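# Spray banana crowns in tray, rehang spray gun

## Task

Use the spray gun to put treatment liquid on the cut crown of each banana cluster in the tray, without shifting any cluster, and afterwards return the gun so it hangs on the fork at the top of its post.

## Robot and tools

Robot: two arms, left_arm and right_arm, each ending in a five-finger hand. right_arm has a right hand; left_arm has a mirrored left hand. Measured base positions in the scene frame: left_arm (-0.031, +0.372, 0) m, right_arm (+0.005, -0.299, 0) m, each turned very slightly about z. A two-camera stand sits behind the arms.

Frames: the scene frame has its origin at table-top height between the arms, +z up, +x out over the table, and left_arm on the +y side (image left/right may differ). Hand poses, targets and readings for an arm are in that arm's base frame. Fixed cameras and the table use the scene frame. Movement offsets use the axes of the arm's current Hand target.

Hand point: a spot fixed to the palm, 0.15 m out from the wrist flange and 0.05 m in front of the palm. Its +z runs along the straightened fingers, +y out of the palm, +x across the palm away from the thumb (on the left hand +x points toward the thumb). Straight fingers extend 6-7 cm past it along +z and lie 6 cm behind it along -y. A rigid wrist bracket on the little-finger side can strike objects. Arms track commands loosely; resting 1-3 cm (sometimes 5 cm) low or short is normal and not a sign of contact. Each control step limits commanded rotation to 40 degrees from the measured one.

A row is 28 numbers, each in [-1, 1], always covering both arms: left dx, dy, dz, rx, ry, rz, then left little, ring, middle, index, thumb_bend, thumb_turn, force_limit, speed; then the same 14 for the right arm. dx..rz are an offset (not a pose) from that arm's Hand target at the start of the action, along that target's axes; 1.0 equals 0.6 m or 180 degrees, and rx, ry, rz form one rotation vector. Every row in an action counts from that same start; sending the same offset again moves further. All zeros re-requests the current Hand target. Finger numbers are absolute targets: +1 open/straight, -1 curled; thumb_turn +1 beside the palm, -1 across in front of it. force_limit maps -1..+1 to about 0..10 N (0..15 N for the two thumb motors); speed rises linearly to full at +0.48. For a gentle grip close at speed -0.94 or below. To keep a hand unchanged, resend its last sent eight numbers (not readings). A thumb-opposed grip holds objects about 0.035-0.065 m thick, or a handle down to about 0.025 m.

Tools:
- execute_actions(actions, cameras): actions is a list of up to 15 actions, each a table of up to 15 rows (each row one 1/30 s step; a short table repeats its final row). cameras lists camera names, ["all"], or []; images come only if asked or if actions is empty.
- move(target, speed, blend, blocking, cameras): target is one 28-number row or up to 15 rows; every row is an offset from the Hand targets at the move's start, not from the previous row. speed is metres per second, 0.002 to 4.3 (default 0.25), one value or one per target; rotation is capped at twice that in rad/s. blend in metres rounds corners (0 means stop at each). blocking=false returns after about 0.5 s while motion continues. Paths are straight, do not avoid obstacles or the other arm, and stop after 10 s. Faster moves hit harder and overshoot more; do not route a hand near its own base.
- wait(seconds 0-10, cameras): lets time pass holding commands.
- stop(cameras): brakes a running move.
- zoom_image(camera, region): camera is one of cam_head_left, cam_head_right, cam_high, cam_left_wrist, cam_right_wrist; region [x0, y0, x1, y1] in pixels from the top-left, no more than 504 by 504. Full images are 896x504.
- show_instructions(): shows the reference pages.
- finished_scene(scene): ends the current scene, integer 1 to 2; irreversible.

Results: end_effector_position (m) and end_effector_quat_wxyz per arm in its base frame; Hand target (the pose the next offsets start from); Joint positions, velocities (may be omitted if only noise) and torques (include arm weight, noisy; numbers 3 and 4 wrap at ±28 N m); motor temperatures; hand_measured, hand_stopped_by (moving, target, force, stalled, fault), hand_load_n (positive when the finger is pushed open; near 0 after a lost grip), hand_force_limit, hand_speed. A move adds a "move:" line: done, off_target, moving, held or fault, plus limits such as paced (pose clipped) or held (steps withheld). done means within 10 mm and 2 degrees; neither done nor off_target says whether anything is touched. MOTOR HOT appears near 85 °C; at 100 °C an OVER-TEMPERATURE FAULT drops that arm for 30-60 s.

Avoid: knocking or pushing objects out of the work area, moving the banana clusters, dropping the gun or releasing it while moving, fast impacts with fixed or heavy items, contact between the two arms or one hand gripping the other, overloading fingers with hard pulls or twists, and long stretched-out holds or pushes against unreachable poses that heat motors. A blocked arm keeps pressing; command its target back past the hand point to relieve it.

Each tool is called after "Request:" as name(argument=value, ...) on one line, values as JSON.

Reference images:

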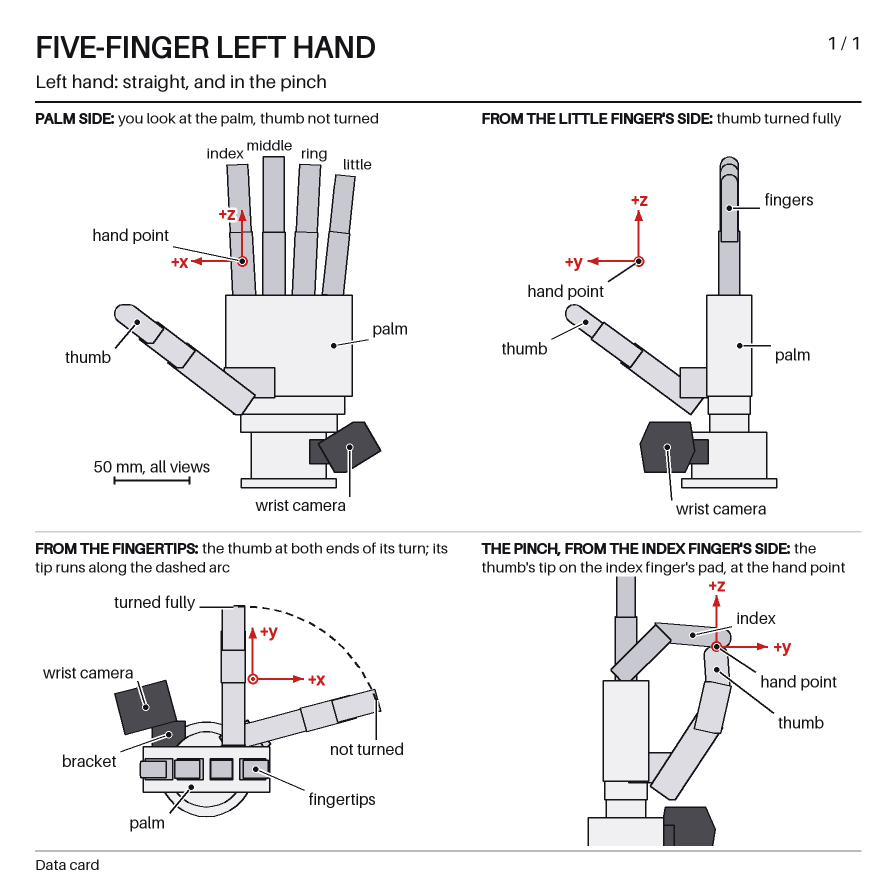

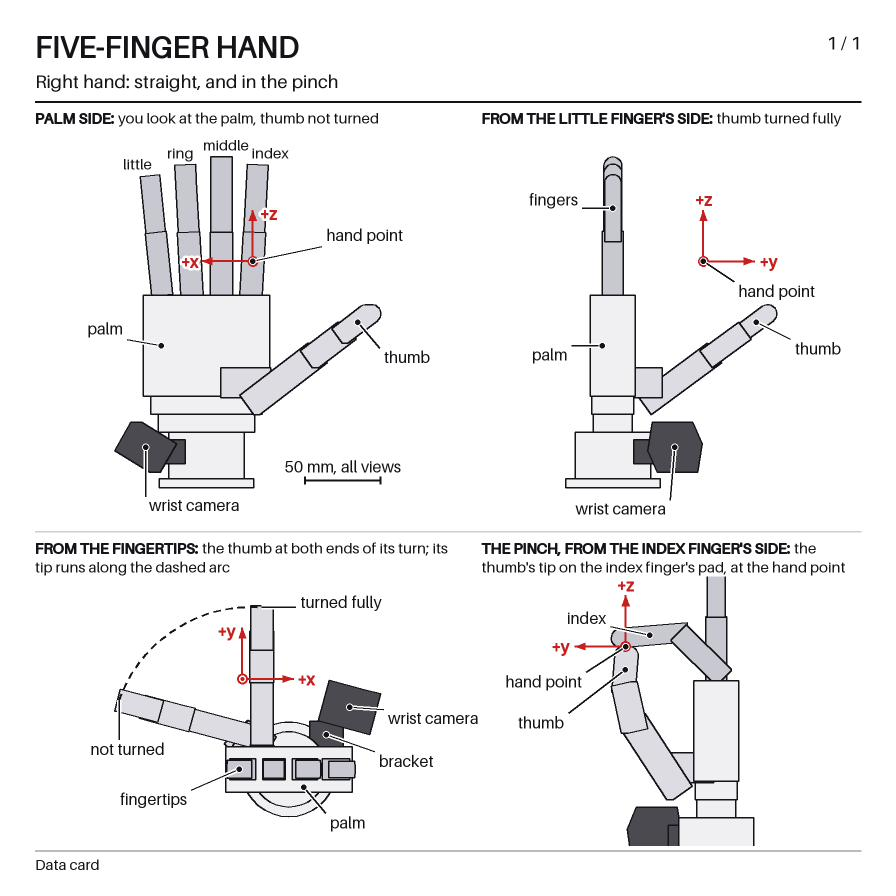

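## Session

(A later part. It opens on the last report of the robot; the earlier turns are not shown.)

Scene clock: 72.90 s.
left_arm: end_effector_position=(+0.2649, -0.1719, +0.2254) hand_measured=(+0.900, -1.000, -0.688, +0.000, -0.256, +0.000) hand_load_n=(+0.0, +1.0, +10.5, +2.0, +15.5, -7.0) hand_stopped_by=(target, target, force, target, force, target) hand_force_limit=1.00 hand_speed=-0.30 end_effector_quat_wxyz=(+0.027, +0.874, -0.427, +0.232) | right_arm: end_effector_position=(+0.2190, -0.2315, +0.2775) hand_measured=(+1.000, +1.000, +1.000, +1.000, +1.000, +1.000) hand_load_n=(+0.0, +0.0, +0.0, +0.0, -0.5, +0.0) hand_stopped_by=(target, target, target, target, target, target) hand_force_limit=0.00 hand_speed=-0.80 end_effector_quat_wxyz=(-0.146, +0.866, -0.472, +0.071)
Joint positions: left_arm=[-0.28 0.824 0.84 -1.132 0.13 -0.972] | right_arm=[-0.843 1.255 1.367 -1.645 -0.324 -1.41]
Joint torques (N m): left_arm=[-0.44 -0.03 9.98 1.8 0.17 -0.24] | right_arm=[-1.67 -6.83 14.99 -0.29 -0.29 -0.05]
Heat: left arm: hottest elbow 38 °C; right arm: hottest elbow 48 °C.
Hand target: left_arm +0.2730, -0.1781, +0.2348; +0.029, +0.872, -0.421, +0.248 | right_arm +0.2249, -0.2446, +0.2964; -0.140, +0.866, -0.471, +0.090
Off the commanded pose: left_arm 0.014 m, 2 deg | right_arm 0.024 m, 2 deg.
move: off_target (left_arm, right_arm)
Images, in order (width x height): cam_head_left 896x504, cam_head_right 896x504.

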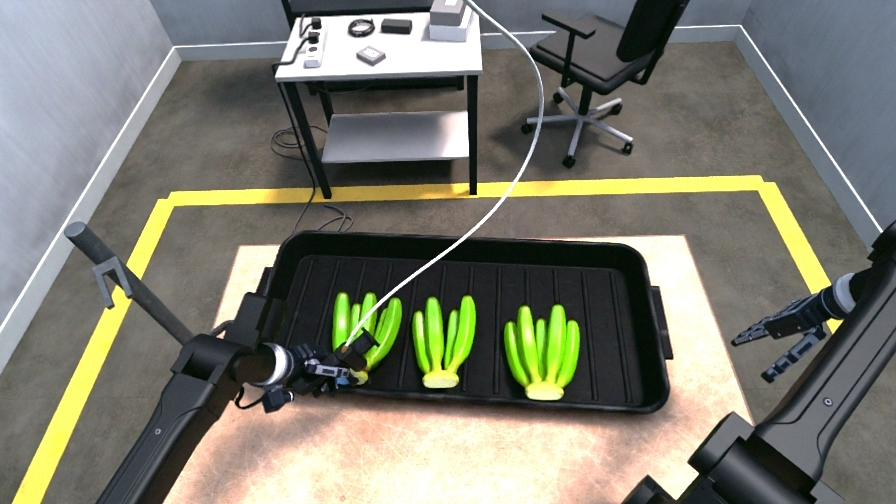

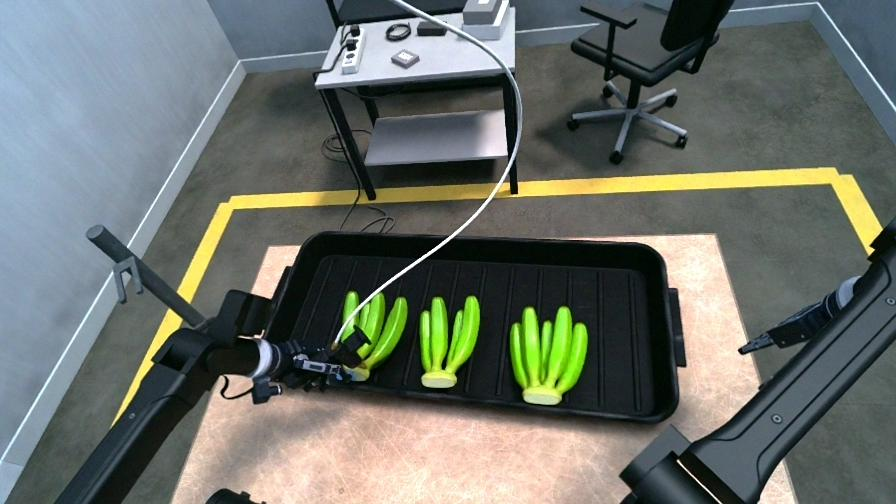

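Request:
move(target=[-0.03,-0.0269,-0.0108,0,0,0,0.9,-0.6,-0.5,0.0,-0.92,0.0,1.0,0.0,0,0,0,0,0,0,1,1,1,1,1,1,0,-0.8], speed=0.06)

Request:
execute_actions(actions=[[[0,0,0,0,0,0,0.9,-1.0,-1.0,0.0,-0.94,0.0,1.0,-0.3,0,0,0,0,0,0,1,1,1,1,1,1,0,-0.8]],[[0,0,0,0,0,0,0.9,-1.0,-1.0,0.0,-0.94,0.0,1.0,-0.3,0,0,0,0,0,0,1,1,1,1,1,1,0,-0.8]]], cameras=["cam_head_left", "cam_head_right"])

Request:
zoom_image(camera="cam_head_left", region=[280, 300, 400, 420])

Request:
zoom_image(camera="cam_head_right", region=[280, 300, 400, 420])

Scene clock: 74.63 s.
left_arm: end_effector_position=(+0.2719, -0.1544, +0.2270) hand_measured=(+0.900, -0.600, -0.498, +0.000, -0.254, +0.000) hand_load_n=(+0.0, +0.0, +10.5, +1.5, +16.0, -6.5) hand_stopped_by=(target, target, force, target, force, target) hand_force_limit=1.00 hand_speed=0.00 end_effector_quat_wxyz=(+0.029, +0.875, -0.421, +0.238) | right_arm: end_effector_position=(+0.2190, -0.2315, +0.2775) hand_measured=(+1.000, +1.000, +1.000, +1.000, +1.000, +1.000) hand_load_n=(+0.0, +0.0, +0.0, +0.0, +0.0, +0.0) hand_stopped_by=(target, target, target, target, target, target) hand_force_limit=0.00 hand_speed=-0.80 end_effector_quat_wxyz=(-0.146, +0.866, -0.472, +0.071)
Joint positions: left_arm=[-0.193 0.824 0.84 -1.132 0.173 -0.907] | right_arm=[-0.843 1.255 1.367 -1.645 -0.324 -1.41]
Joint torques (N m): left_arm=[0.97 -1.08 9.54 0.94 0.38 0.01] | right_arm=[-1.67 -6.89 15.01 -0.29 -0.29 -0.06]
Heat: left arm: hottest elbow 38 °C; right arm: hottest elbow 48 °C.
Hand target: left_arm +0.2730, -0.1531, +0.2348; +0.029, +0.872, -0.421, +0.248 | right_arm +0.2249, -0.2446, +0.2964; -0.140, +0.866, -0.471, +0.090
Off the commanded pose: left_arm 0.008 m, 1 deg | right_arm 0.024 m, 2 deg.
move: off_target (right_arm)

Scene clock: 75.83 s.
left_arm: end_effector_position=(+0.2716, -0.1544, +0.2268) hand_measured=(+0.900, -0.912, -0.498, +0.000, -0.254, +0.000) hand_load_n=(+0.0, +8.5, +2.5, +2.5, +15.5, -12.0) hand_stopped_by=(target, force, force, target, force, target) hand_force_limit=1.00 hand_speed=-0.30 end_effector_quat_wxyz=(+0.030, +0.875, -0.422, +0.238) | right_arm: end_effector_position=(+0.2190, -0.2315, +0.2775) hand_measured=(+1.000, +1.000, +1.000, +1.000, +1.000, +1.000) hand_load_n=(+0.0, +0.0, +0.0, +0.0, +0.0, +0.0) hand_stopped_by=(target, target, target, target, target, target) hand_force_limit=0.00 hand_speed=-0.80 end_effector_quat_wxyz=(-0.146, +0.866, -0.472, +0.071)
Joint positions: left_arm=[-0.193 0.824 0.84 -1.132 0.174 -0.906] | right_arm=[-0.843 1.255 1.367 -1.645 -0.324 -1.41]
Joint torques (N m): left_arm=[1.03 -1.03 9.61 0.96 0.36 0.01] | right_arm=[-1.67 -6.83 15.01 -0.29 -0.29 -0.06]
Heat: left arm: hottest elbow 38 °C; right arm: hottest elbow 48 °C.
Hand target: left_arm +0.2730, -0.1532, +0.2349; +0.029, +0.872, -0.422, +0.249 | right_arm +0.2249, -0.2446, +0.2964; -0.140, +0.866, -0.471, +0.090
Off the commanded pose: left_arm 0.008 m, 1 deg | right_arm 0.024 m, 2 deg.
Step readings (end_effector_position of left_arm | right_arm):
0: (+0.2719, -0.1544, +0.2270) | (+0.2190, -0.2315, +0.2775)
1: (+0.2719, -0.1544, +0.2270) | (+0.2190, -0.2315, +0.2775)
2: (+0.2719, -0.1544, +0.2270) | (+0.2190, -0.2315, +0.2775)
4: (+0.2719, -0.1544, +0.2270) | (+0.2190, -0.2315, +0.2775)
8: (+0.2716, -0.1544, +0.2269) | (+0.2190, -0.2315, +0.2775)
15: (+0.2716, -0.1544, +0.2268) | (+0.2190, -0.2315, +0.2775)
16: (+0.2716, -0.1544, +0.2268) | (+0.2190, -0.2315, +0.2775)
17: (+0.2716, -0.1544, +0.2268) | (+0.2190, -0.2315, +0.2775)
19: (+0.2716, -0.1544, +0.2268) | (+0.2190, -0.2315, +0.2775)
23: (+0.2716, -0.1544, +0.2268) | (+0.2190, -0.2315, +0.2775)
30: (+0.2716, -0.1544, +0.2268) | (+0.2190, -0.2315, +0.2775)
Images, in order (width x height): cam_head_left 896x504, cam_head_right 896x504.

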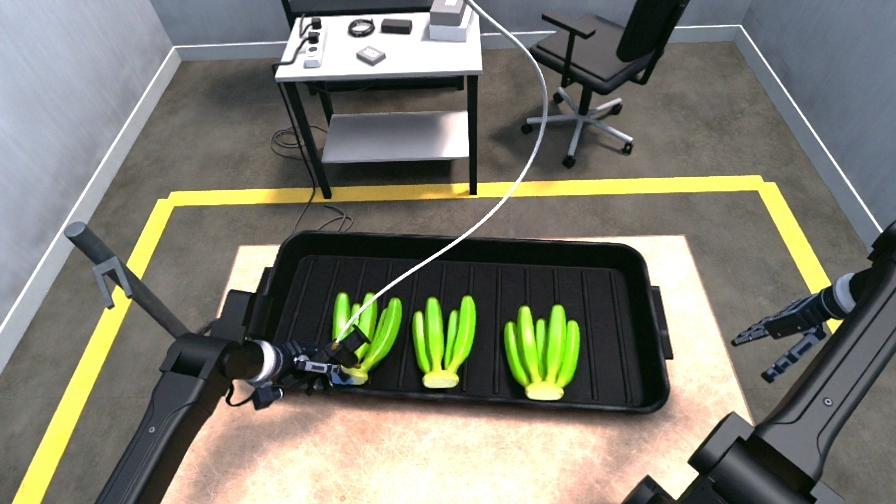

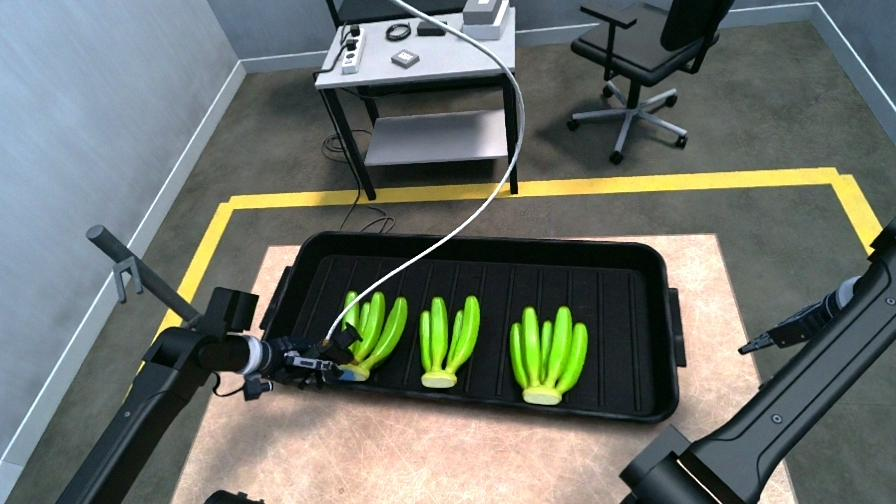

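Scaled by 4.200 from the camera's 896x504 image, which has a finer 1280x720 frame.

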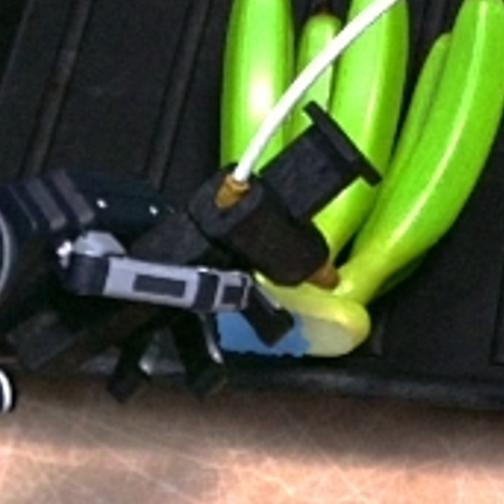

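Scaled by 4.200 from the camera's 896x504 image, which has a finer 1280x720 frame.

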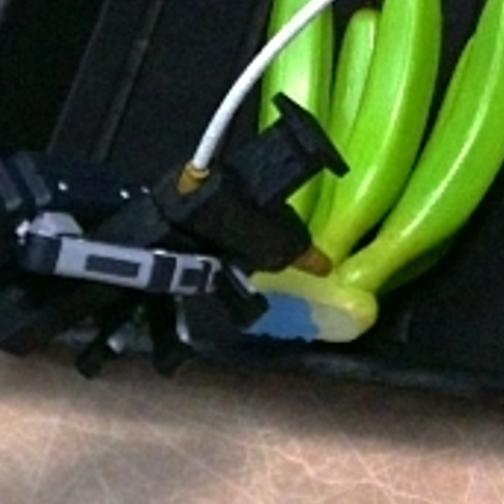

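Request:
execute_actions(actions=[[[0,0,0,0,0,0,0.9,-0.1,-0.1,0.0,-0.94,0.0,0.6,0.2,0,0,0,0,0,0,1,1,1,1,1,1,0,-0.8]],[[0,0,0,0,0,0,0.9,-0.95,-0.95,0.0,-0.92,0.0,0.6,-0.3,0,0,0,0,0,0,1,1,1,1,1,1,0,-0.8]],[[0,0,0,0,0,0,0.9,-0.95,-0.95,0.0,-0.92,0.0,0.6,-0.3,0,0,0,0,0,0,1,1,1,1,1,1,0,-0.8]],[[0,0,0,0,0,0,0.9,-1.0,-1.0,0.0,-0.94,0.0,1.0,-0.3,0,0,0,0,0,0,1,1,1,1,1,1,0,-0.8]],[[0,0,0,0,0,0,0.9,-1.0,-1.0,0.0,-0.94,0.0,1.0,-0.3,0,0,0,0,0,0,1,1,1,1,1,1,0,-0.8]]], cameras=["cam_head_left", "cam_head_right"])

Request:
zoom_image(camera="cam_head_left", region=[280, 300, 400, 420])

Request:
zoom_image(camera="cam_head_right", region=[280, 300, 400, 420])

Scene clock: 78.83 s.
left_arm: end_effector_position=(+0.2715, -0.1544, +0.2268) hand_measured=(+0.900, -1.000, -0.722, +0.000, -0.254, +0.000) hand_load_n=(+0.0, +0.0, +11.0, +1.5, +16.0, -8.5) hand_stopped_by=(target, target, force, target, force, target) hand_force_limit=1.00 hand_speed=-0.30 end_effector_quat_wxyz=(+0.030, +0.874, -0.422, +0.238) | right_arm: end_effector_position=(+0.2190, -0.2315, +0.2775) hand_measured=(+1.000, +1.000, +1.000, +1.000, +1.000, +1.000) hand_load_n=(+0.0, +0.0, +0.0, +0.0, +0.0, +0.0) hand_stopped_by=(target, target, target, target, target, target) hand_force_limit=0.00 hand_speed=-0.80 end_effector_quat_wxyz=(-0.146, +0.866, -0.472, +0.071)
Joint positions: left_arm=[-0.193 0.824 0.84 -1.132 0.174 -0.905] | right_arm=[-0.843 1.255 1.367 -1.645 -0.324 -1.41]
Joint torques (N m): left_arm=[0.97 -1.03 9.61 0.96 0.34 -0.01] | right_arm=[-1.67 -6.83 14.99 -0.28 -0.29 -0.06]
Heat: left arm: hottest elbow 38 °C; right arm: hottest elbow 48 °C.
Hand target: left_arm +0.2730, -0.1531, +0.2349; +0.029, +0.872, -0.421, +0.249 | right_arm +0.2249, -0.2446, +0.2964; -0.140, +0.866, -0.471, +0.090
Off the commanded pose: left_arm 0.008 m, 1 deg | right_arm 0.024 m, 2 deg.
Step readings (end_effector_position of left_arm | right_arm):
0: (+0.2716, -0.1544, +0.2268) | (+0.2190, -0.2315, +0.2775)
1: (+0.2716, -0.1544, +0.2268) | (+0.2190, -0.2315, +0.2775)
2: (+0.2716, -0.1544, +0.2268) | (+0.2190, -0.2315, +0.2775)
4: (+0.2716, -0.1543, +0.2268) | (+0.2190, -0.2315, +0.2775)
8: (+0.2716, -0.1543, +0.2268) | (+0.2190, -0.2315, +0.2775)
15: (+0.2716, -0.1543, +0.2268) | (+0.2190, -0.2315, +0.2775)
16: (+0.2716, -0.1543, +0.2268) | (+0.2190, -0.2315, +0.2775)
17: (+0.2716, -0.1543, +0.2268) | (+0.2190, -0.2315, +0.2775)
19: (+0.2716, -0.1543, +0.2268) | (+0.2190, -0.2315, +0.2775)
23: (+0.2716, -0.1543, +0.2268) | (+0.2190, -0.2315, +0.2775)
30: (+0.2716, -0.1543, +0.2268) | (+0.2190, -0.2315, +0.2775)
31: (+0.2716, -0.1543, +0.2268) | (+0.2190, -0.2315, +0.2775)
32: (+0.2716, -0.1543, +0.2268) | (+0.2190, -0.2315, +0.2775)
34: (+0.2716, -0.1543, +0.2268) | (+0.2190, -0.2315, +0.2775)
38: (+0.2716, -0.1543, +0.2268) | (+0.2190, -0.2315, +0.2775)
45: (+0.2716, -0.1543, +0.2268) | (+0.2190, -0.2315, +0.2775)
46: (+0.2716, -0.1543, +0.2268) | (+0.2190, -0.2315, +0.2775)
47: (+0.2716, -0.1543, +0.2268) | (+0.2190, -0.2315, +0.2775)
49: (+0.2716, -0.1543, +0.2268) | (+0.2190, -0.2315, +0.2775)
53: (+0.2715, -0.1544, +0.2268) | (+0.2190, -0.2315, +0.2775)
60: (+0.2715, -0.1544, +0.2268) | (+0.2190, -0.2315, +0.2775)
61: (+0.2715, -0.1544, +0.2268) | (+0.2190, -0.2315, +0.2775)
62: (+0.2715, -0.1544, +0.2268) | (+0.2190, -0.2315, +0.2775)
64: (+0.2715, -0.1544, +0.2268) | (+0.2190, -0.2315, +0.2775)
68: (+0.2715, -0.1544, +0.2268) | (+0.2190, -0.2315, +0.2775)
75: (+0.2715, -0.1544, +0.2268) | (+0.2190, -0.2315, +0.2775)
Images, in order (width x height): cam_head_left 896x504, cam_head_right 896x504.

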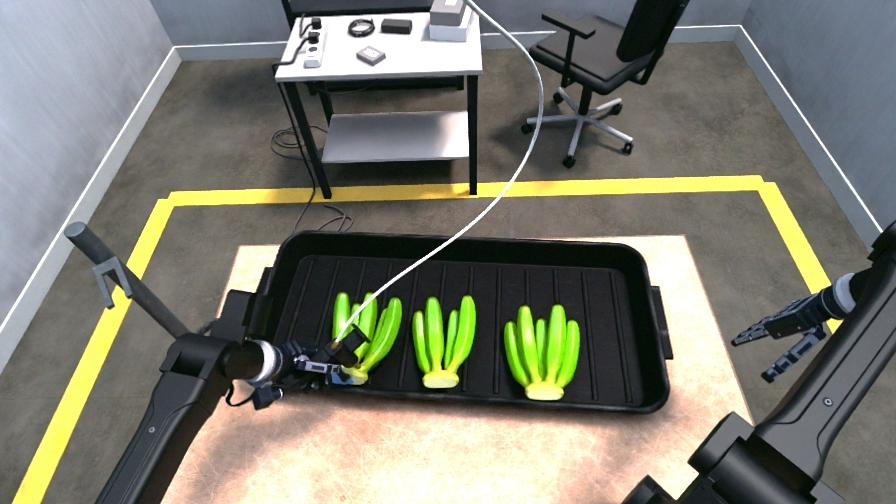

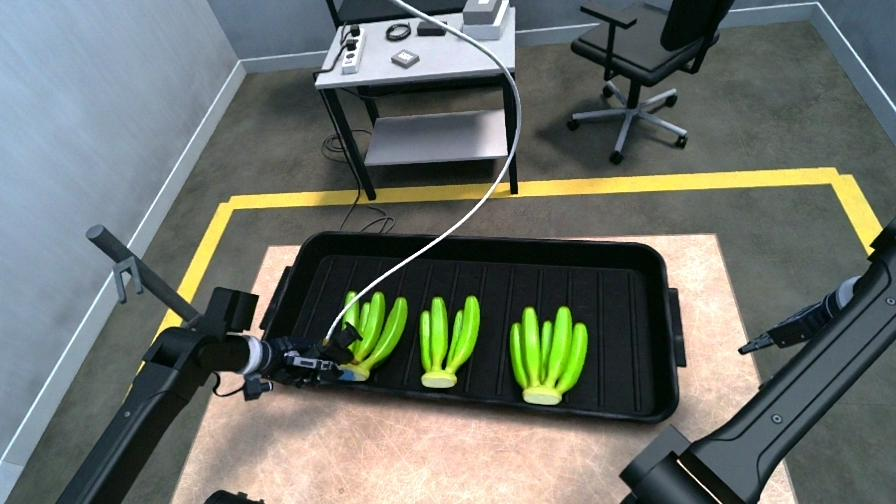

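Scaled by 4.200 from the camera's 896x504 image, which has a finer 1280x720 frame.

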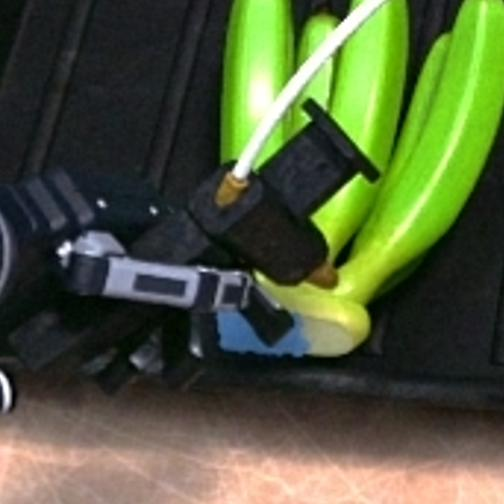

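Scaled by 4.200 from the camera's 896x504 image, which has a finer 1280x720 frame.

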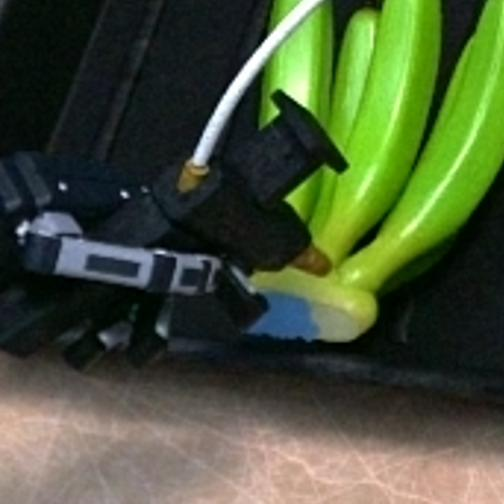

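Request:
move(target=[-0.036,-0.0322,-0.013,0,0,0,0.9,-1.0,-1.0,0.0,-0.94,0.0,1.0,-0.3,0,0,0,0,0,0,1,1,1,1,1,1,0,-0.8], speed=0.04, cameras=["cam_head_left", "cam_head_right"])

Request:
zoom_image(camera="cam_head_left", region=[290, 320, 380, 410])

Request:
zoom_image(camera="cam_head_right", region=[290, 320, 380, 410])

Scene clock: 81.37 s.
left_arm: end_effector_position=(+0.2737, -0.1244, +0.2261) hand_measured=(+0.900, -1.000, -0.722, +0.000, -0.254, +0.000) hand_load_n=(+0.0, +0.0, +11.0, +1.5, +15.5, -8.5) hand_stopped_by=(target, target, force, target, force, target) hand_force_limit=1.00 hand_speed=-0.30 end_effector_quat_wxyz=(+0.030, +0.875, -0.421, +0.237) | right_arm: end_effector_position=(+0.2190, -0.2315, +0.2775) hand_measured=(+1.000, +1.000, +1.000, +1.000, +1.000, +1.000) hand_load_n=(+0.0, +0.0, +0.0, +0.0, +0.0, +0.0) hand_stopped_by=(target, target, target, target, target, target) hand_force_limit=0.00 hand_speed=-0.80 end_effector_quat_wxyz=(-0.146, +0.866, -0.472, +0.071)
Joint positions: left_arm=[-0.061 0.824 0.84 -1.158 0.231 -0.786] | right_arm=[-0.843 1.255 1.367 -1.645 -0.324 -1.41]
Joint torques (N m): left_arm=[1.03 -1.44 9.51 0.72 0.46 0] | right_arm=[-1.67 -6.83 15.02 -0.29 -0.28 -0.05]
Heat: left arm: hottest elbow 38 °C; right arm: hottest elbow 48 °C.
Hand target: left_arm +0.2730, -0.1231, +0.2349; +0.029, +0.872, -0.421, +0.248 | right_arm +0.2249, -0.2446, +0.2964; -0.140, +0.866, -0.471, +0.090
Off the commanded pose: left_arm 0.009 m, 1 deg | right_arm 0.024 m, 2 deg.
move: off_target (right_arm)
Images, in order (width x height): cam_head_left 896x504, cam_head_right 896x504.

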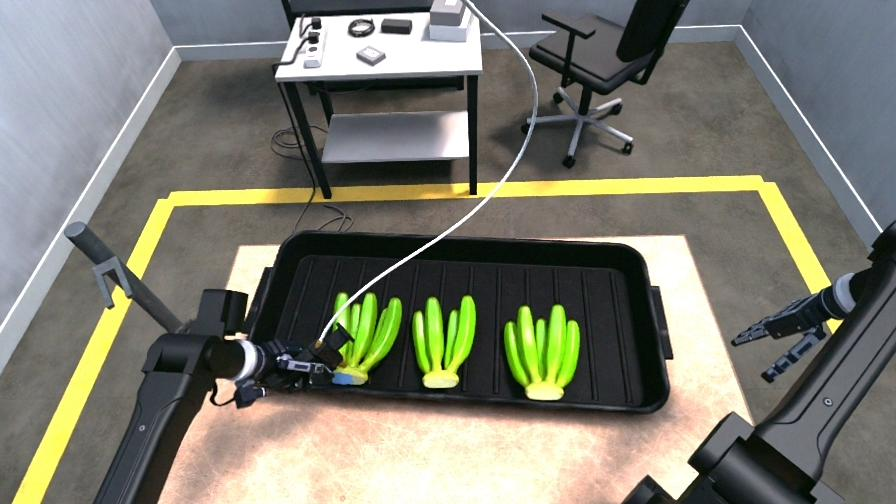

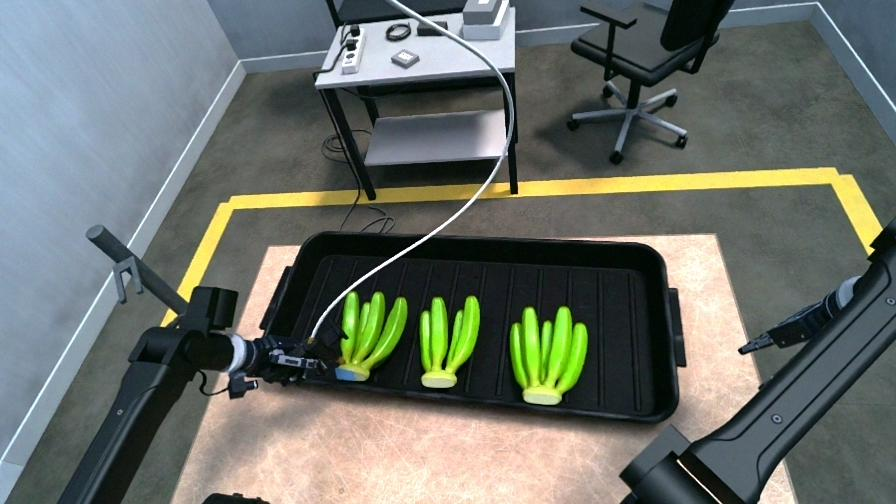

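Scaled by 5.600 from the camera's 896x504 image, which has a finer 1280x720 frame.

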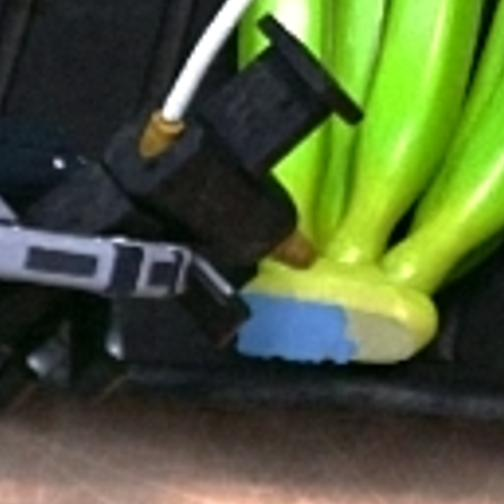

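Scaled by 5.600 from the camera's 896x504 image, which has a finer 1280x720 frame.

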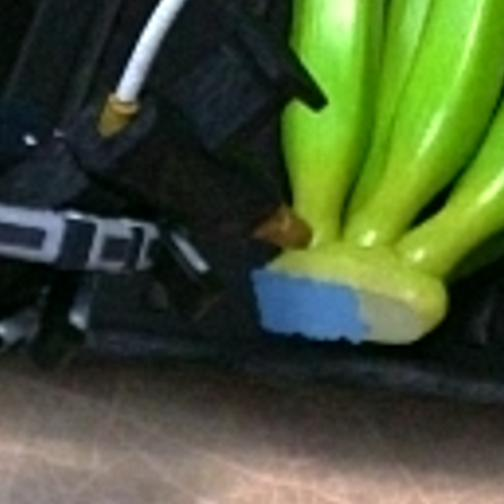

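Request:
wait(seconds=0.1, cameras=["cam_left_wrist"])

Request:
zoom_image(camera="cam_left_wrist", region=[350, 0, 750, 400])

Scene clock: 81.70 s.
left_arm: end_effector_position=(+0.2736, -0.1244, +0.2261) hand_measured=(+0.900, -1.000, -0.722, +0.000, -0.254, +0.000) hand_load_n=(+0.0, +0.0, +11.5, +2.0, +16.0, -8.5) hand_stopped_by=(target, target, force, target, force, target) hand_force_limit=1.00 hand_speed=-0.30 end_effector_quat_wxyz=(+0.030, +0.875, -0.421, +0.237) | right_arm: end_effector_position=(+0.2190, -0.2315, +0.2775) hand_measured=(+1.000, +1.000, +1.000, +1.000, +1.000, +1.000) hand_load_n=(+0.0, +0.0, +0.0, +0.0, +0.0, +0.0) hand_stopped_by=(target, target, target, target, target, target) hand_force_limit=0.00 hand_speed=-0.80 end_effector_quat_wxyz=(-0.146, +0.866, -0.472, +0.071)
Joint positions: left_arm=[-0.061 0.824 0.84 -1.158 0.231 -0.785] | right_arm=[-0.843 1.255 1.367 -1.645 -0.324 -1.41]
Joint torques (N m): left_arm=[0.91 -1.44 9.52 0.73 0.46 0.01] | right_arm=[-1.67 -6.83 15.01 -0.31 -0.29 -0.05]
Heat: left arm: hottest elbow 38 °C; right arm: hottest elbow 48 °C.
Hand target: left_arm +0.2730, -0.1231, +0.2349; +0.029, +0.872, -0.422, +0.248 | right_arm +0.2249, -0.2446, +0.2964; -0.140, +0.866, -0.471, +0.090
Off the commanded pose: left_arm 0.009 m, 1 deg | right_arm 0.024 m, 2 deg.
wait: 0.10 s; at rest from the start
Images, in order (width x height): cam_left_wrist 896x504.

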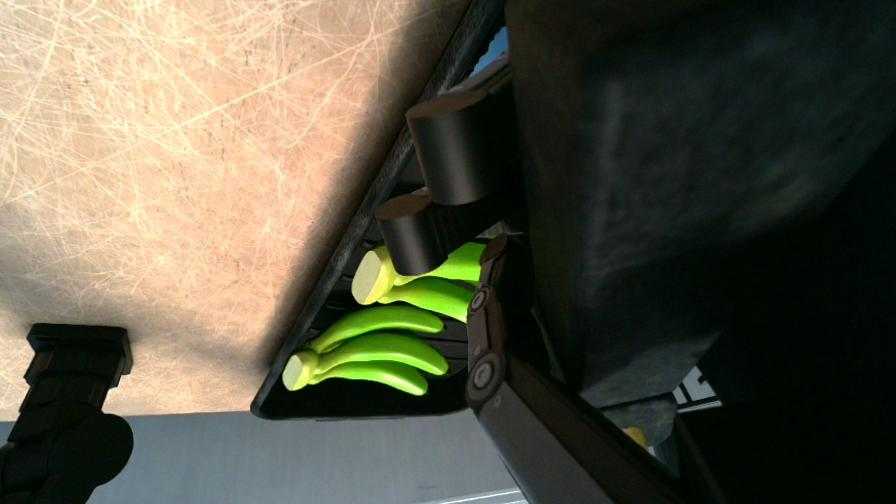

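Scaled by 1.260 from the camera's 896x504 image, which has a finer 1280x720 frame.

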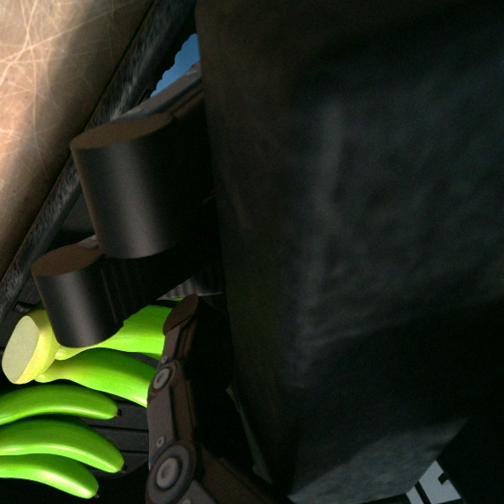

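Request:
execute_actions(actions=[[[0,0,0,0,0,0,0.9,0.0,0.0,0.0,-0.94,0.0,1.0,0.2,0,0,0,0,0,0,1,1,1,1,1,1,0,-0.8]],[[0,0,0,0,0,0,0.9,0.0,0.0,0.0,-0.94,0.0,1.0,0.2,0,0,0,0,0,0,1,1,1,1,1,1,0,-0.8]],[[0,0,0,0,0,0,0.9,-1.0,-1.0,0.0,-0.94,0.0,1.0,0.0,0,0,0,0,0,0,1,1,1,1,1,1,0,-0.8]],[[0,0,0,0,0,0,0.9,-1.0,-1.0,0.0,-0.94,0.0,1.0,0.0,0,0,0,0,0,0,1,1,1,1,1,1,0,-0.8]]], cameras=["cam_head_left", "cam_left_wrist"])

Request:
zoom_image(camera="cam_head_left", region=[290, 320, 380, 410])

Scene clock: 84.23 s.
left_arm: end_effector_position=(+0.2735, -0.1244, +0.2261) hand_measured=(+0.900, -0.906, -0.444, +0.000, -0.254, +0.000) hand_load_n=(+0.0, +10.0, +2.0, +3.5, +15.0, -13.0) hand_stopped_by=(target, force, force, target, force, target) hand_force_limit=1.00 hand_speed=0.00 end_effector_quat_wxyz=(+0.031, +0.875, -0.421, +0.237) | right_arm: end_effector_position=(+0.2190, -0.2315, +0.2775) hand_measured=(+1.000, +1.000, +1.000, +1.000, +1.000, +1.000) hand_load_n=(+0.0, +0.0, +0.0, +0.0, -0.5, +0.0) hand_stopped_by=(target, target, target, target, target, target) hand_force_limit=0.00 hand_speed=-0.80 end_effector_quat_wxyz=(-0.146, +0.866, -0.472, +0.071)
Joint positions: left_arm=[-0.061 0.824 0.84 -1.158 0.232 -0.785] | right_arm=[-0.843 1.255 1.367 -1.645 -0.324 -1.41]
Joint torques (N m): left_arm=[0.97 -1.44 9.52 0.76 0.44 0] | right_arm=[-1.61 -6.83 15.01 -0.29 -0.28 -0.06]
Heat: left arm: hottest elbow 39 °C; right arm: hottest elbow 49 °C.
Hand target: left_arm +0.2731, -0.1231, +0.2349; +0.029, +0.872, -0.421, +0.249 | right_arm +0.2249, -0.2446, +0.2964; -0.140, +0.866, -0.471, +0.090
Off the commanded pose: left_arm 0.009 m, 1 deg | right_arm 0.024 m, 2 deg.
Step readings (end_effector_position of left_arm | right_arm):
0: (+0.2736, -0.1244, +0.2261) | (+0.2190, -0.2315, +0.2775)
1: (+0.2736, -0.1244, +0.2261) | (+0.2190, -0.2315, +0.2775)
2: (+0.2736, -0.1244, +0.2261) | (+0.2190, -0.2315, +0.2775)
4: (+0.2735, -0.1244, +0.2261) | (+0.2190, -0.2315, +0.2775)
8: (+0.2735, -0.1244, +0.2261) | (+0.2190, -0.2315, +0.2775)
15: (+0.2735, -0.1244, +0.2261) | (+0.2190, -0.2315, +0.2775)
16: (+0.2735, -0.1244, +0.2261) | (+0.2190, -0.2315, +0.2775)
17: (+0.2735, -0.1244, +0.2261) | (+0.2190, -0.2315, +0.2775)
19: (+0.2735, -0.1244, +0.2261) | (+0.2190, -0.2315, +0.2775)
23: (+0.2735, -0.1244, +0.2261) | (+0.2190, -0.2315, +0.2775)
30: (+0.2735, -0.1244, +0.2261) | (+0.2190, -0.2315, +0.2775)
31: (+0.2735, -0.1244, +0.2261) | (+0.2190, -0.2315, +0.2775)
32: (+0.2735, -0.1244, +0.2261) | (+0.2190, -0.2315, +0.2775)
34: (+0.2735, -0.1244, +0.2261) | (+0.2190, -0.2315, +0.2775)
38: (+0.2735, -0.1244, +0.2261) | (+0.2190, -0.2315, +0.2775)
45: (+0.2735, -0.1244, +0.2261) | (+0.2190, -0.2315, +0.2775)
46: (+0.2735, -0.1244, +0.2261) | (+0.2190, -0.2315, +0.2775)
47: (+0.2735, -0.1244, +0.2261) | (+0.2190, -0.2315, +0.2775)
49: (+0.2735, -0.1244, +0.2261) | (+0.2190, -0.2315, +0.2775)
53: (+0.2735, -0.1244, +0.2261) | (+0.2190, -0.2315, +0.2775)
60: (+0.2735, -0.1244, +0.2261) | (+0.2190, -0.2315, +0.2775)
Images, in order (width x height): cam_head_left 896x504, cam_left_wrist 896x504.

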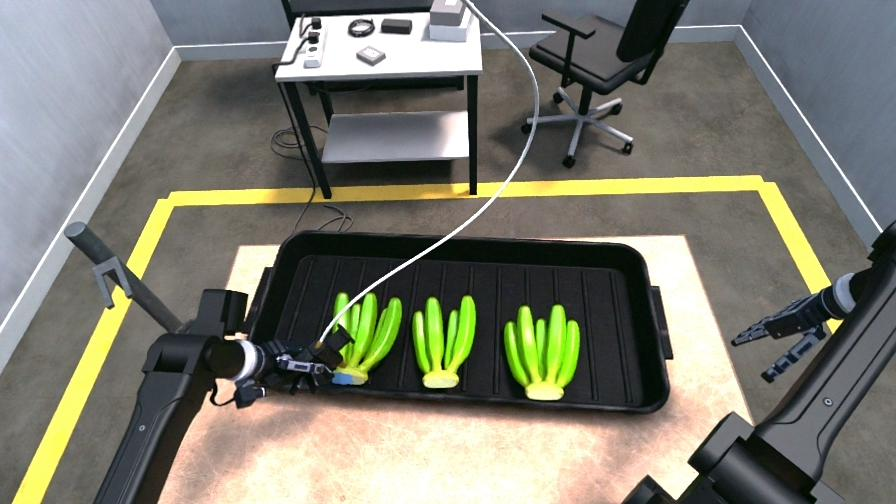

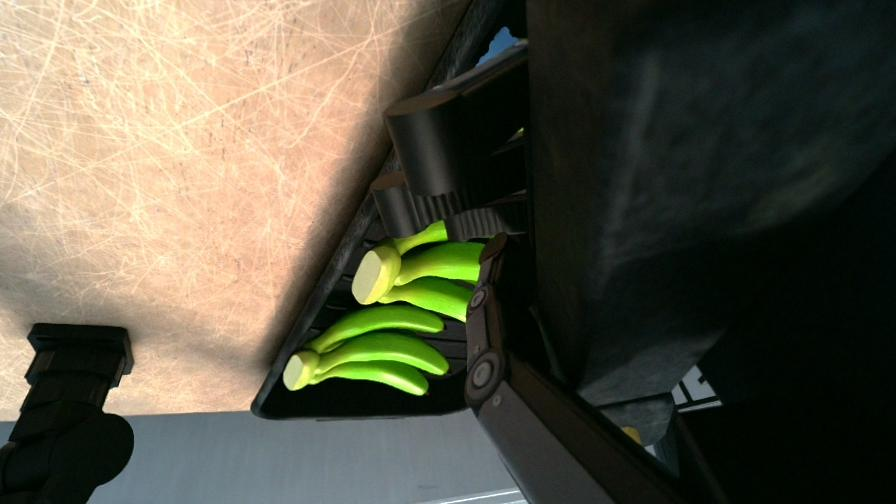

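Scaled by 5.600 from the camera's 896x504 image, which has a finer 1280x720 frame.

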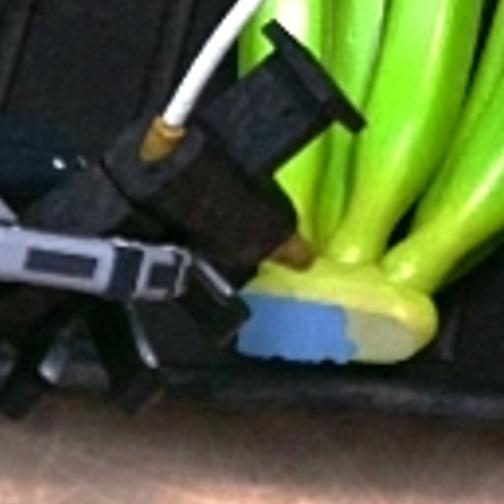

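Request:
execute_actions(actions=[[[0,0,0,0,0,0,0.9,-1.0,-0.98,0.0,-0.94,0.0,1.0,0.3,0,0,0,0,0,0,1,1,1,1,1,1,0,-0.8]],[[0,0,0,0,0,0,0.9,-0.99,-0.96,0.0,-0.94,0.0,1.0,0.3,0,0,0,0,0,0,1,1,1,1,1,1,0,-0.8]],[[0,0,0,0,0,0,0.9,-1.0,-1.0,0.0,-0.94,0.0,1.0,0.3,0,0,0,0,0,0,1,1,1,1,1,1,0,-0.8]]], cameras=["cam_head_left"])

Request:
zoom_image(camera="cam_head_left", region=[290, 320, 380, 410])

Scene clock: 86.27 s.
left_arm: end_effector_position=(+0.2734, -0.1244, +0.2261) hand_measured=(+0.900, -1.000, -0.760, +0.000, -0.254, +0.000) hand_load_n=(+0.0, +0.0, +10.5, +2.5, +16.0, -8.5) hand_stopped_by=(target, target, force, target, force, target) hand_force_limit=1.00 hand_speed=0.30 end_effector_quat_wxyz=(+0.031, +0.875, -0.421, +0.237) | right_arm: end_effector_position=(+0.2190, -0.2315, +0.2775) hand_measured=(+1.000, +1.000, +1.000, +1.000, +1.000, +1.000) hand_load_n=(+0.0, +0.0, +0.0, +0.5, +0.0, +0.0) hand_stopped_by=(target, target, target, target, target, target) hand_force_limit=0.00 hand_speed=-0.80 end_effector_quat_wxyz=(-0.146, +0.866, -0.472, +0.071)
Joint positions: left_arm=[-0.06 0.824 0.84 -1.159 0.232 -0.784] | right_arm=[-0.843 1.255 1.367 -1.645 -0.324 -1.41]
Joint torques (N m): left_arm=[0.97 -1.38 9.52 0.73 0.43 0] | right_arm=[-1.67 -6.83 15.02 -0.29 -0.29 -0.06]
Heat: left arm: hottest elbow 39 °C; right arm: hottest elbow 49 °C.
Hand target: left_arm +0.2731, -0.1231, +0.2349; +0.029, +0.872, -0.421, +0.249 | right_arm +0.2249, -0.2446, +0.2964; -0.140, +0.866, -0.471, +0.090
Off the commanded pose: left_arm 0.009 m, 1 deg | right_arm 0.024 m, 2 deg.
Step readings (end_effector_position of left_arm | right_arm):
0: (+0.2735, -0.1244, +0.2261) | (+0.2190, -0.2315, +0.2775)
1: (+0.2735, -0.1244, +0.2261) | (+0.2190, -0.2315, +0.2775)
2: (+0.2735, -0.1244, +0.2261) | (+0.2190, -0.2315, +0.2775)
4: (+0.2735, -0.1244, +0.2261) | (+0.2190, -0.2315, +0.2775)
8: (+0.2735, -0.1243, +0.2261) | (+0.2190, -0.2315, +0.2775)
15: (+0.2735, -0.1243, +0.2261) | (+0.2190, -0.2315, +0.2775)
16: (+0.2735, -0.1243, +0.2261) | (+0.2190, -0.2315, +0.2775)
17: (+0.2735, -0.1243, +0.2261) | (+0.2190, -0.2315, +0.2775)
19: (+0.2735, -0.1243, +0.2261) | (+0.2190, -0.2315, +0.2775)
23: (+0.2735, -0.1243, +0.2261) | (+0.2190, -0.2315, +0.2775)
30: (+0.2735, -0.1243, +0.2261) | (+0.2190, -0.2315, +0.2775)
31: (+0.2735, -0.1243, +0.2261) | (+0.2190, -0.2315, +0.2775)
32: (+0.2735, -0.1243, +0.2261) | (+0.2190, -0.2315, +0.2775)
34: (+0.2734, -0.1244, +0.2261) | (+0.2190, -0.2315, +0.2775)
38: (+0.2734, -0.1244, +0.2261) | (+0.2190, -0.2315, +0.2775)
45: (+0.2734, -0.1244, +0.2261) | (+0.2190, -0.2315, +0.2775)
Images, in order (width x height): cam_head_left 896x504.

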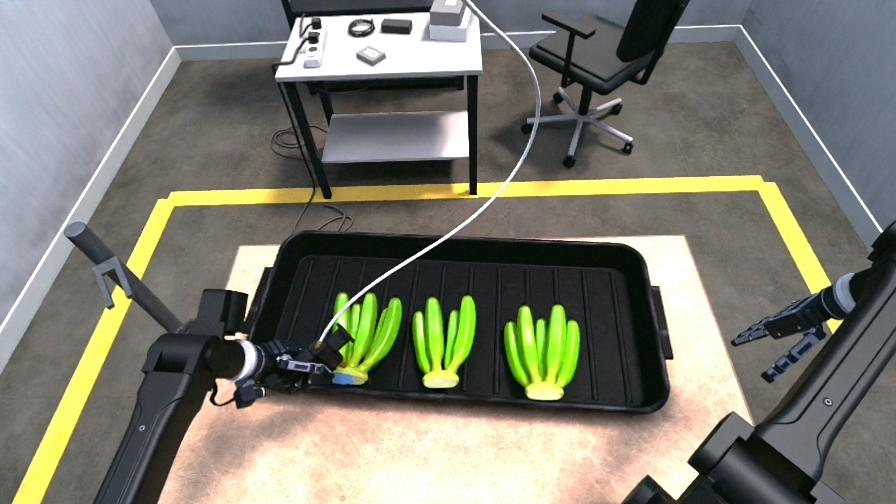

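Scaled by 5.600 from the camera's 896x504 image, which has a finer 1280x720 frame.

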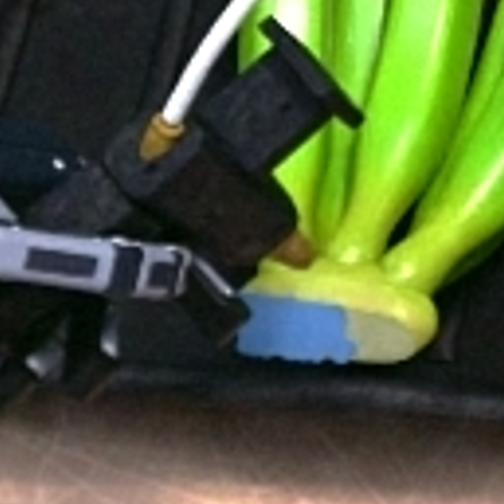

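Request:
move(target=[0.03,0.0269,0.0108,0,0,0,0.9,-1.0,-1.0,0.0,-0.94,0.0,1.0,0.3,0,0,0,0,0,0,1,1,1,1,1,1,0,-0.8], speed=0.04, cameras=["cam_head_left"])

Request:
zoom_image(camera="cam_head_left", region=[290, 320, 380, 410])

Scene clock: 88.80 s.
left_arm: end_effector_position=(+0.2679, -0.1435, +0.2242) hand_measured=(+0.900, -1.000, -0.760, +0.000, -0.254, +0.000) hand_load_n=(+0.0, +0.0, +10.5, +2.0, +16.0, -8.0) hand_stopped_by=(target, target, force, target, force, target) hand_force_limit=1.00 hand_speed=0.30 end_effector_quat_wxyz=(+0.030, +0.875, -0.426, +0.228) | right_arm: end_effector_position=(+0.2190, -0.2315, +0.2775) hand_measured=(+1.000, +1.000, +1.000, +1.000, +1.000, +1.000) hand_load_n=(+0.0, +0.0, +0.0, +0.0, +0.0, +0.0) hand_stopped_by=(target, target, target, target, target, target) hand_force_limit=0.00 hand_speed=-0.80 end_effector_quat_wxyz=(-0.146, +0.866, -0.472, +0.071)
Joint positions: left_arm=[-0.152 0.824 0.84 -1.159 0.188 -0.857] | right_arm=[-0.843 1.255 1.367 -1.645 -0.324 -1.41]
Joint torques (N m): left_arm=[-0.38 -1.2 9.55 1.65 0.26 -0.31] | right_arm=[-1.67 -6.83 15.02 -0.29 -0.28 -0.06]
Heat: left arm: hottest elbow 39 °C; right arm: hottest elbow 49 °C.
Hand target: left_arm +0.2729, -0.1482, +0.2349; +0.029, +0.872, -0.422, +0.248 | right_arm +0.2249, -0.2446, +0.2964; -0.140, +0.866, -0.471, +0.090
Off the commanded pose: left_arm 0.013 m, 2 deg | right_arm 0.024 m, 2 deg.
move: off_target (left_arm, right_arm)
Images, in order (width x height): cam_head_left 896x504.

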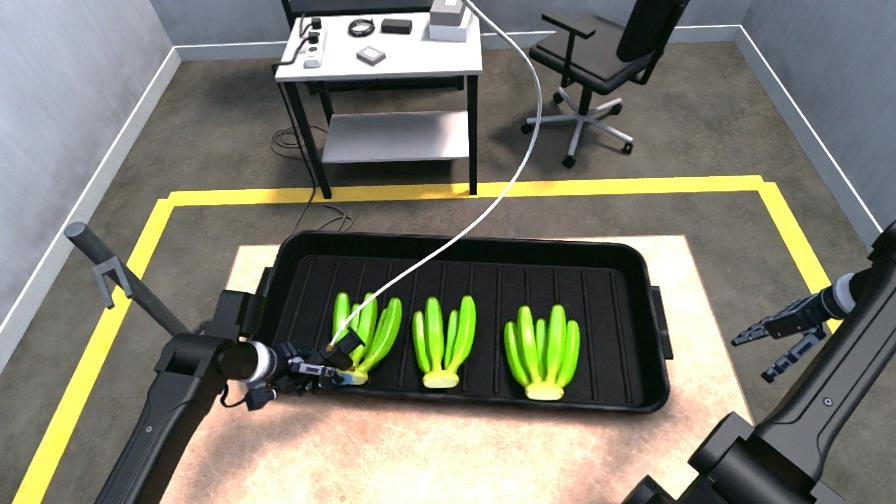

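Scaled by 5.600 from the camera's 896x504 image, which has a finer 1280x720 frame.

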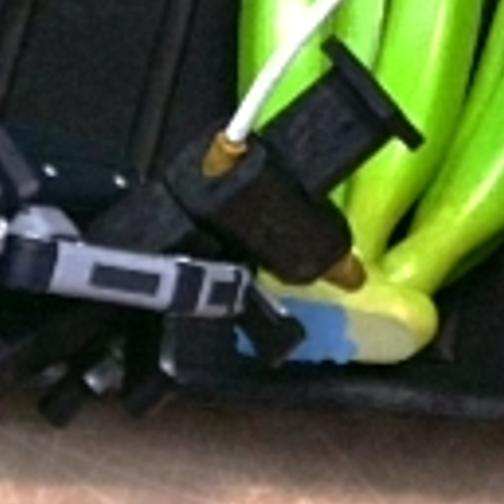

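Request:
execute_actions(actions=[[[0,0,0,0,0,0,0.9,-1.0,-1.0,-0.9,-0.94,0.0,1.0,-0.3,0,0,0,0,0,0,1,1,1,1,1,1,0,-0.8]],[[0,0,0,0,0,0,0.9,-1.0,-1.0,-0.9,-0.94,0.0,1.0,-0.3,0,0,0,0,0,0,1,1,1,1,1,1,0,-0.8]],[[0,0,0,0,0,0,0.9,-1.0,-0.98,-0.9,-0.94,0.0,1.0,0.0,0,0,0,0,0,0,1,1,1,1,1,1,0,-0.8]]], cameras=["cam_head_left", "cam_left_wrist"])

Request:
zoom_image(camera="cam_head_left", region=[290, 320, 380, 410])

Scene clock: 91.30 s.
left_arm: end_effector_position=(+0.2680, -0.1433, +0.2241) hand_measured=(+0.900, -1.000, -0.760, -0.118, -0.254, +0.000) hand_load_n=(+0.0, +0.0, +10.5, +10.5, +20.0, -11.0) hand_stopped_by=(target, target, force, force, force, target) hand_force_limit=1.00 hand_speed=0.00 end_effector_quat_wxyz=(+0.029, +0.875, -0.426, +0.228) | right_arm: end_effector_position=(+0.2190, -0.2315, +0.2775) hand_measured=(+1.000, +1.000, +1.000, +1.000, +1.000, +1.000) hand_load_n=(+0.0, +0.0, +0.0, +0.0, -0.5, +0.0) hand_stopped_by=(target, target, target, target, target, target) hand_force_limit=0.00 hand_speed=-0.80 end_effector_quat_wxyz=(-0.146, +0.866, -0.472, +0.071)
Joint positions: left_arm=[-0.152 0.824 0.84 -1.159 0.187 -0.858] | right_arm=[-0.843 1.255 1.367 -1.645 -0.324 -1.41]
Joint torques (N m): left_arm=[-0.44 -1.2 9.54 1.66 0.27 -0.26] | right_arm=[-1.67 -6.83 15.01 -0.29 -0.29 -0.05]
Heat: left arm: hottest elbow 39 °C; right arm: hottest elbow 49 °C.
Hand target: left_arm +0.2730, -0.1481, +0.2349; +0.029, +0.872, -0.421, +0.248 | right_arm +0.2249, -0.2446, +0.2964; -0.140, +0.866, -0.471, +0.090
Off the commanded pose: left_arm 0.013 m, 2 deg | right_arm 0.024 m, 2 deg.
Step readings (end_effector_position of left_arm | right_arm):
0: (+0.2679, -0.1435, +0.2242) | (+0.2190, -0.2315, +0.2775)
1: (+0.2679, -0.1435, +0.2242) | (+0.2190, -0.2315, +0.2775)
2: (+0.2679, -0.1435, +0.2242) | (+0.2190, -0.2315, +0.2775)
4: (+0.2679, -0.1434, +0.2241) | (+0.2190, -0.2315, +0.2775)
8: (+0.2680, -0.1433, +0.2241) | (+0.2190, -0.2315, +0.2775)
15: (+0.2680, -0.1433, +0.2241) | (+0.2190, -0.2315, +0.2775)
16: (+0.2680, -0.1433, +0.2241) | (+0.2190, -0.2315, +0.2775)
17: (+0.2680, -0.1433, +0.2241) | (+0.2190, -0.2315, +0.2775)
19: (+0.2680, -0.1433, +0.2241) | (+0.2190, -0.2315, +0.2775)
23: (+0.2680, -0.1433, +0.2241) | (+0.2190, -0.2315, +0.2775)
30: (+0.2680, -0.1433, +0.2241) | (+0.2190, -0.2315, +0.2775)
31: (+0.2680, -0.1433, +0.2241) | (+0.2190, -0.2315, +0.2775)
32: (+0.2680, -0.1433, +0.2241) | (+0.2190, -0.2315, +0.2775)
34: (+0.2680, -0.1433, +0.2241) | (+0.2190, -0.2315, +0.2775)
38: (+0.2680, -0.1433, +0.2241) | (+0.2190, -0.2315, +0.2775)
45: (+0.2680, -0.1433, +0.2241) | (+0.2190, -0.2315, +0.2775)
Images, in order (width x height): cam_head_left 896x504, cam_left_wrist 896x504.

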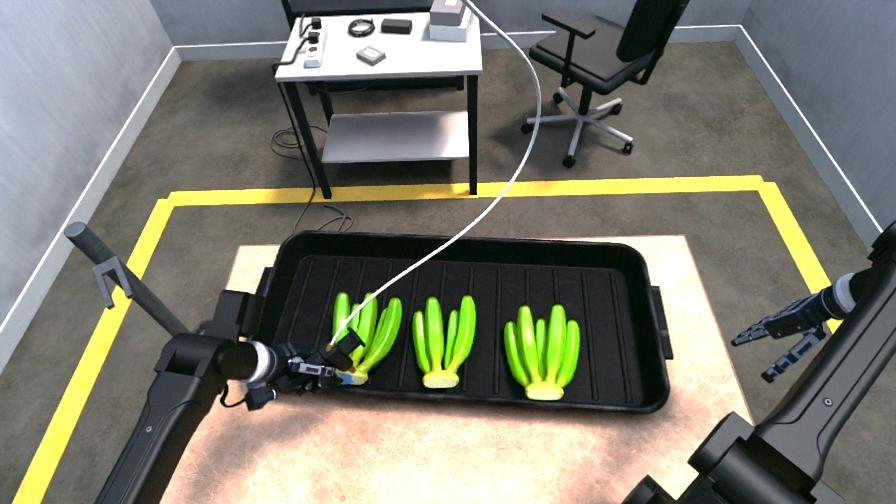

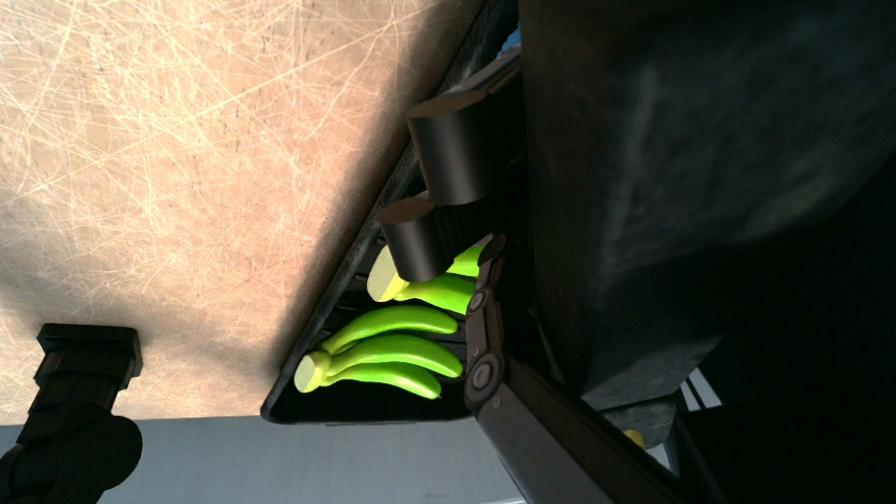

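Scaled by 5.600 from the camera's 896x504 image, which has a finer 1280x720 frame.

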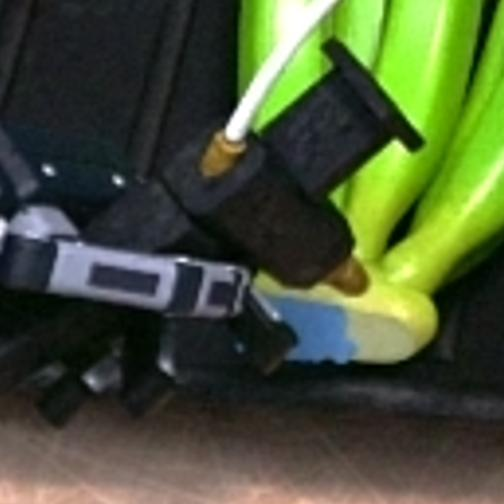

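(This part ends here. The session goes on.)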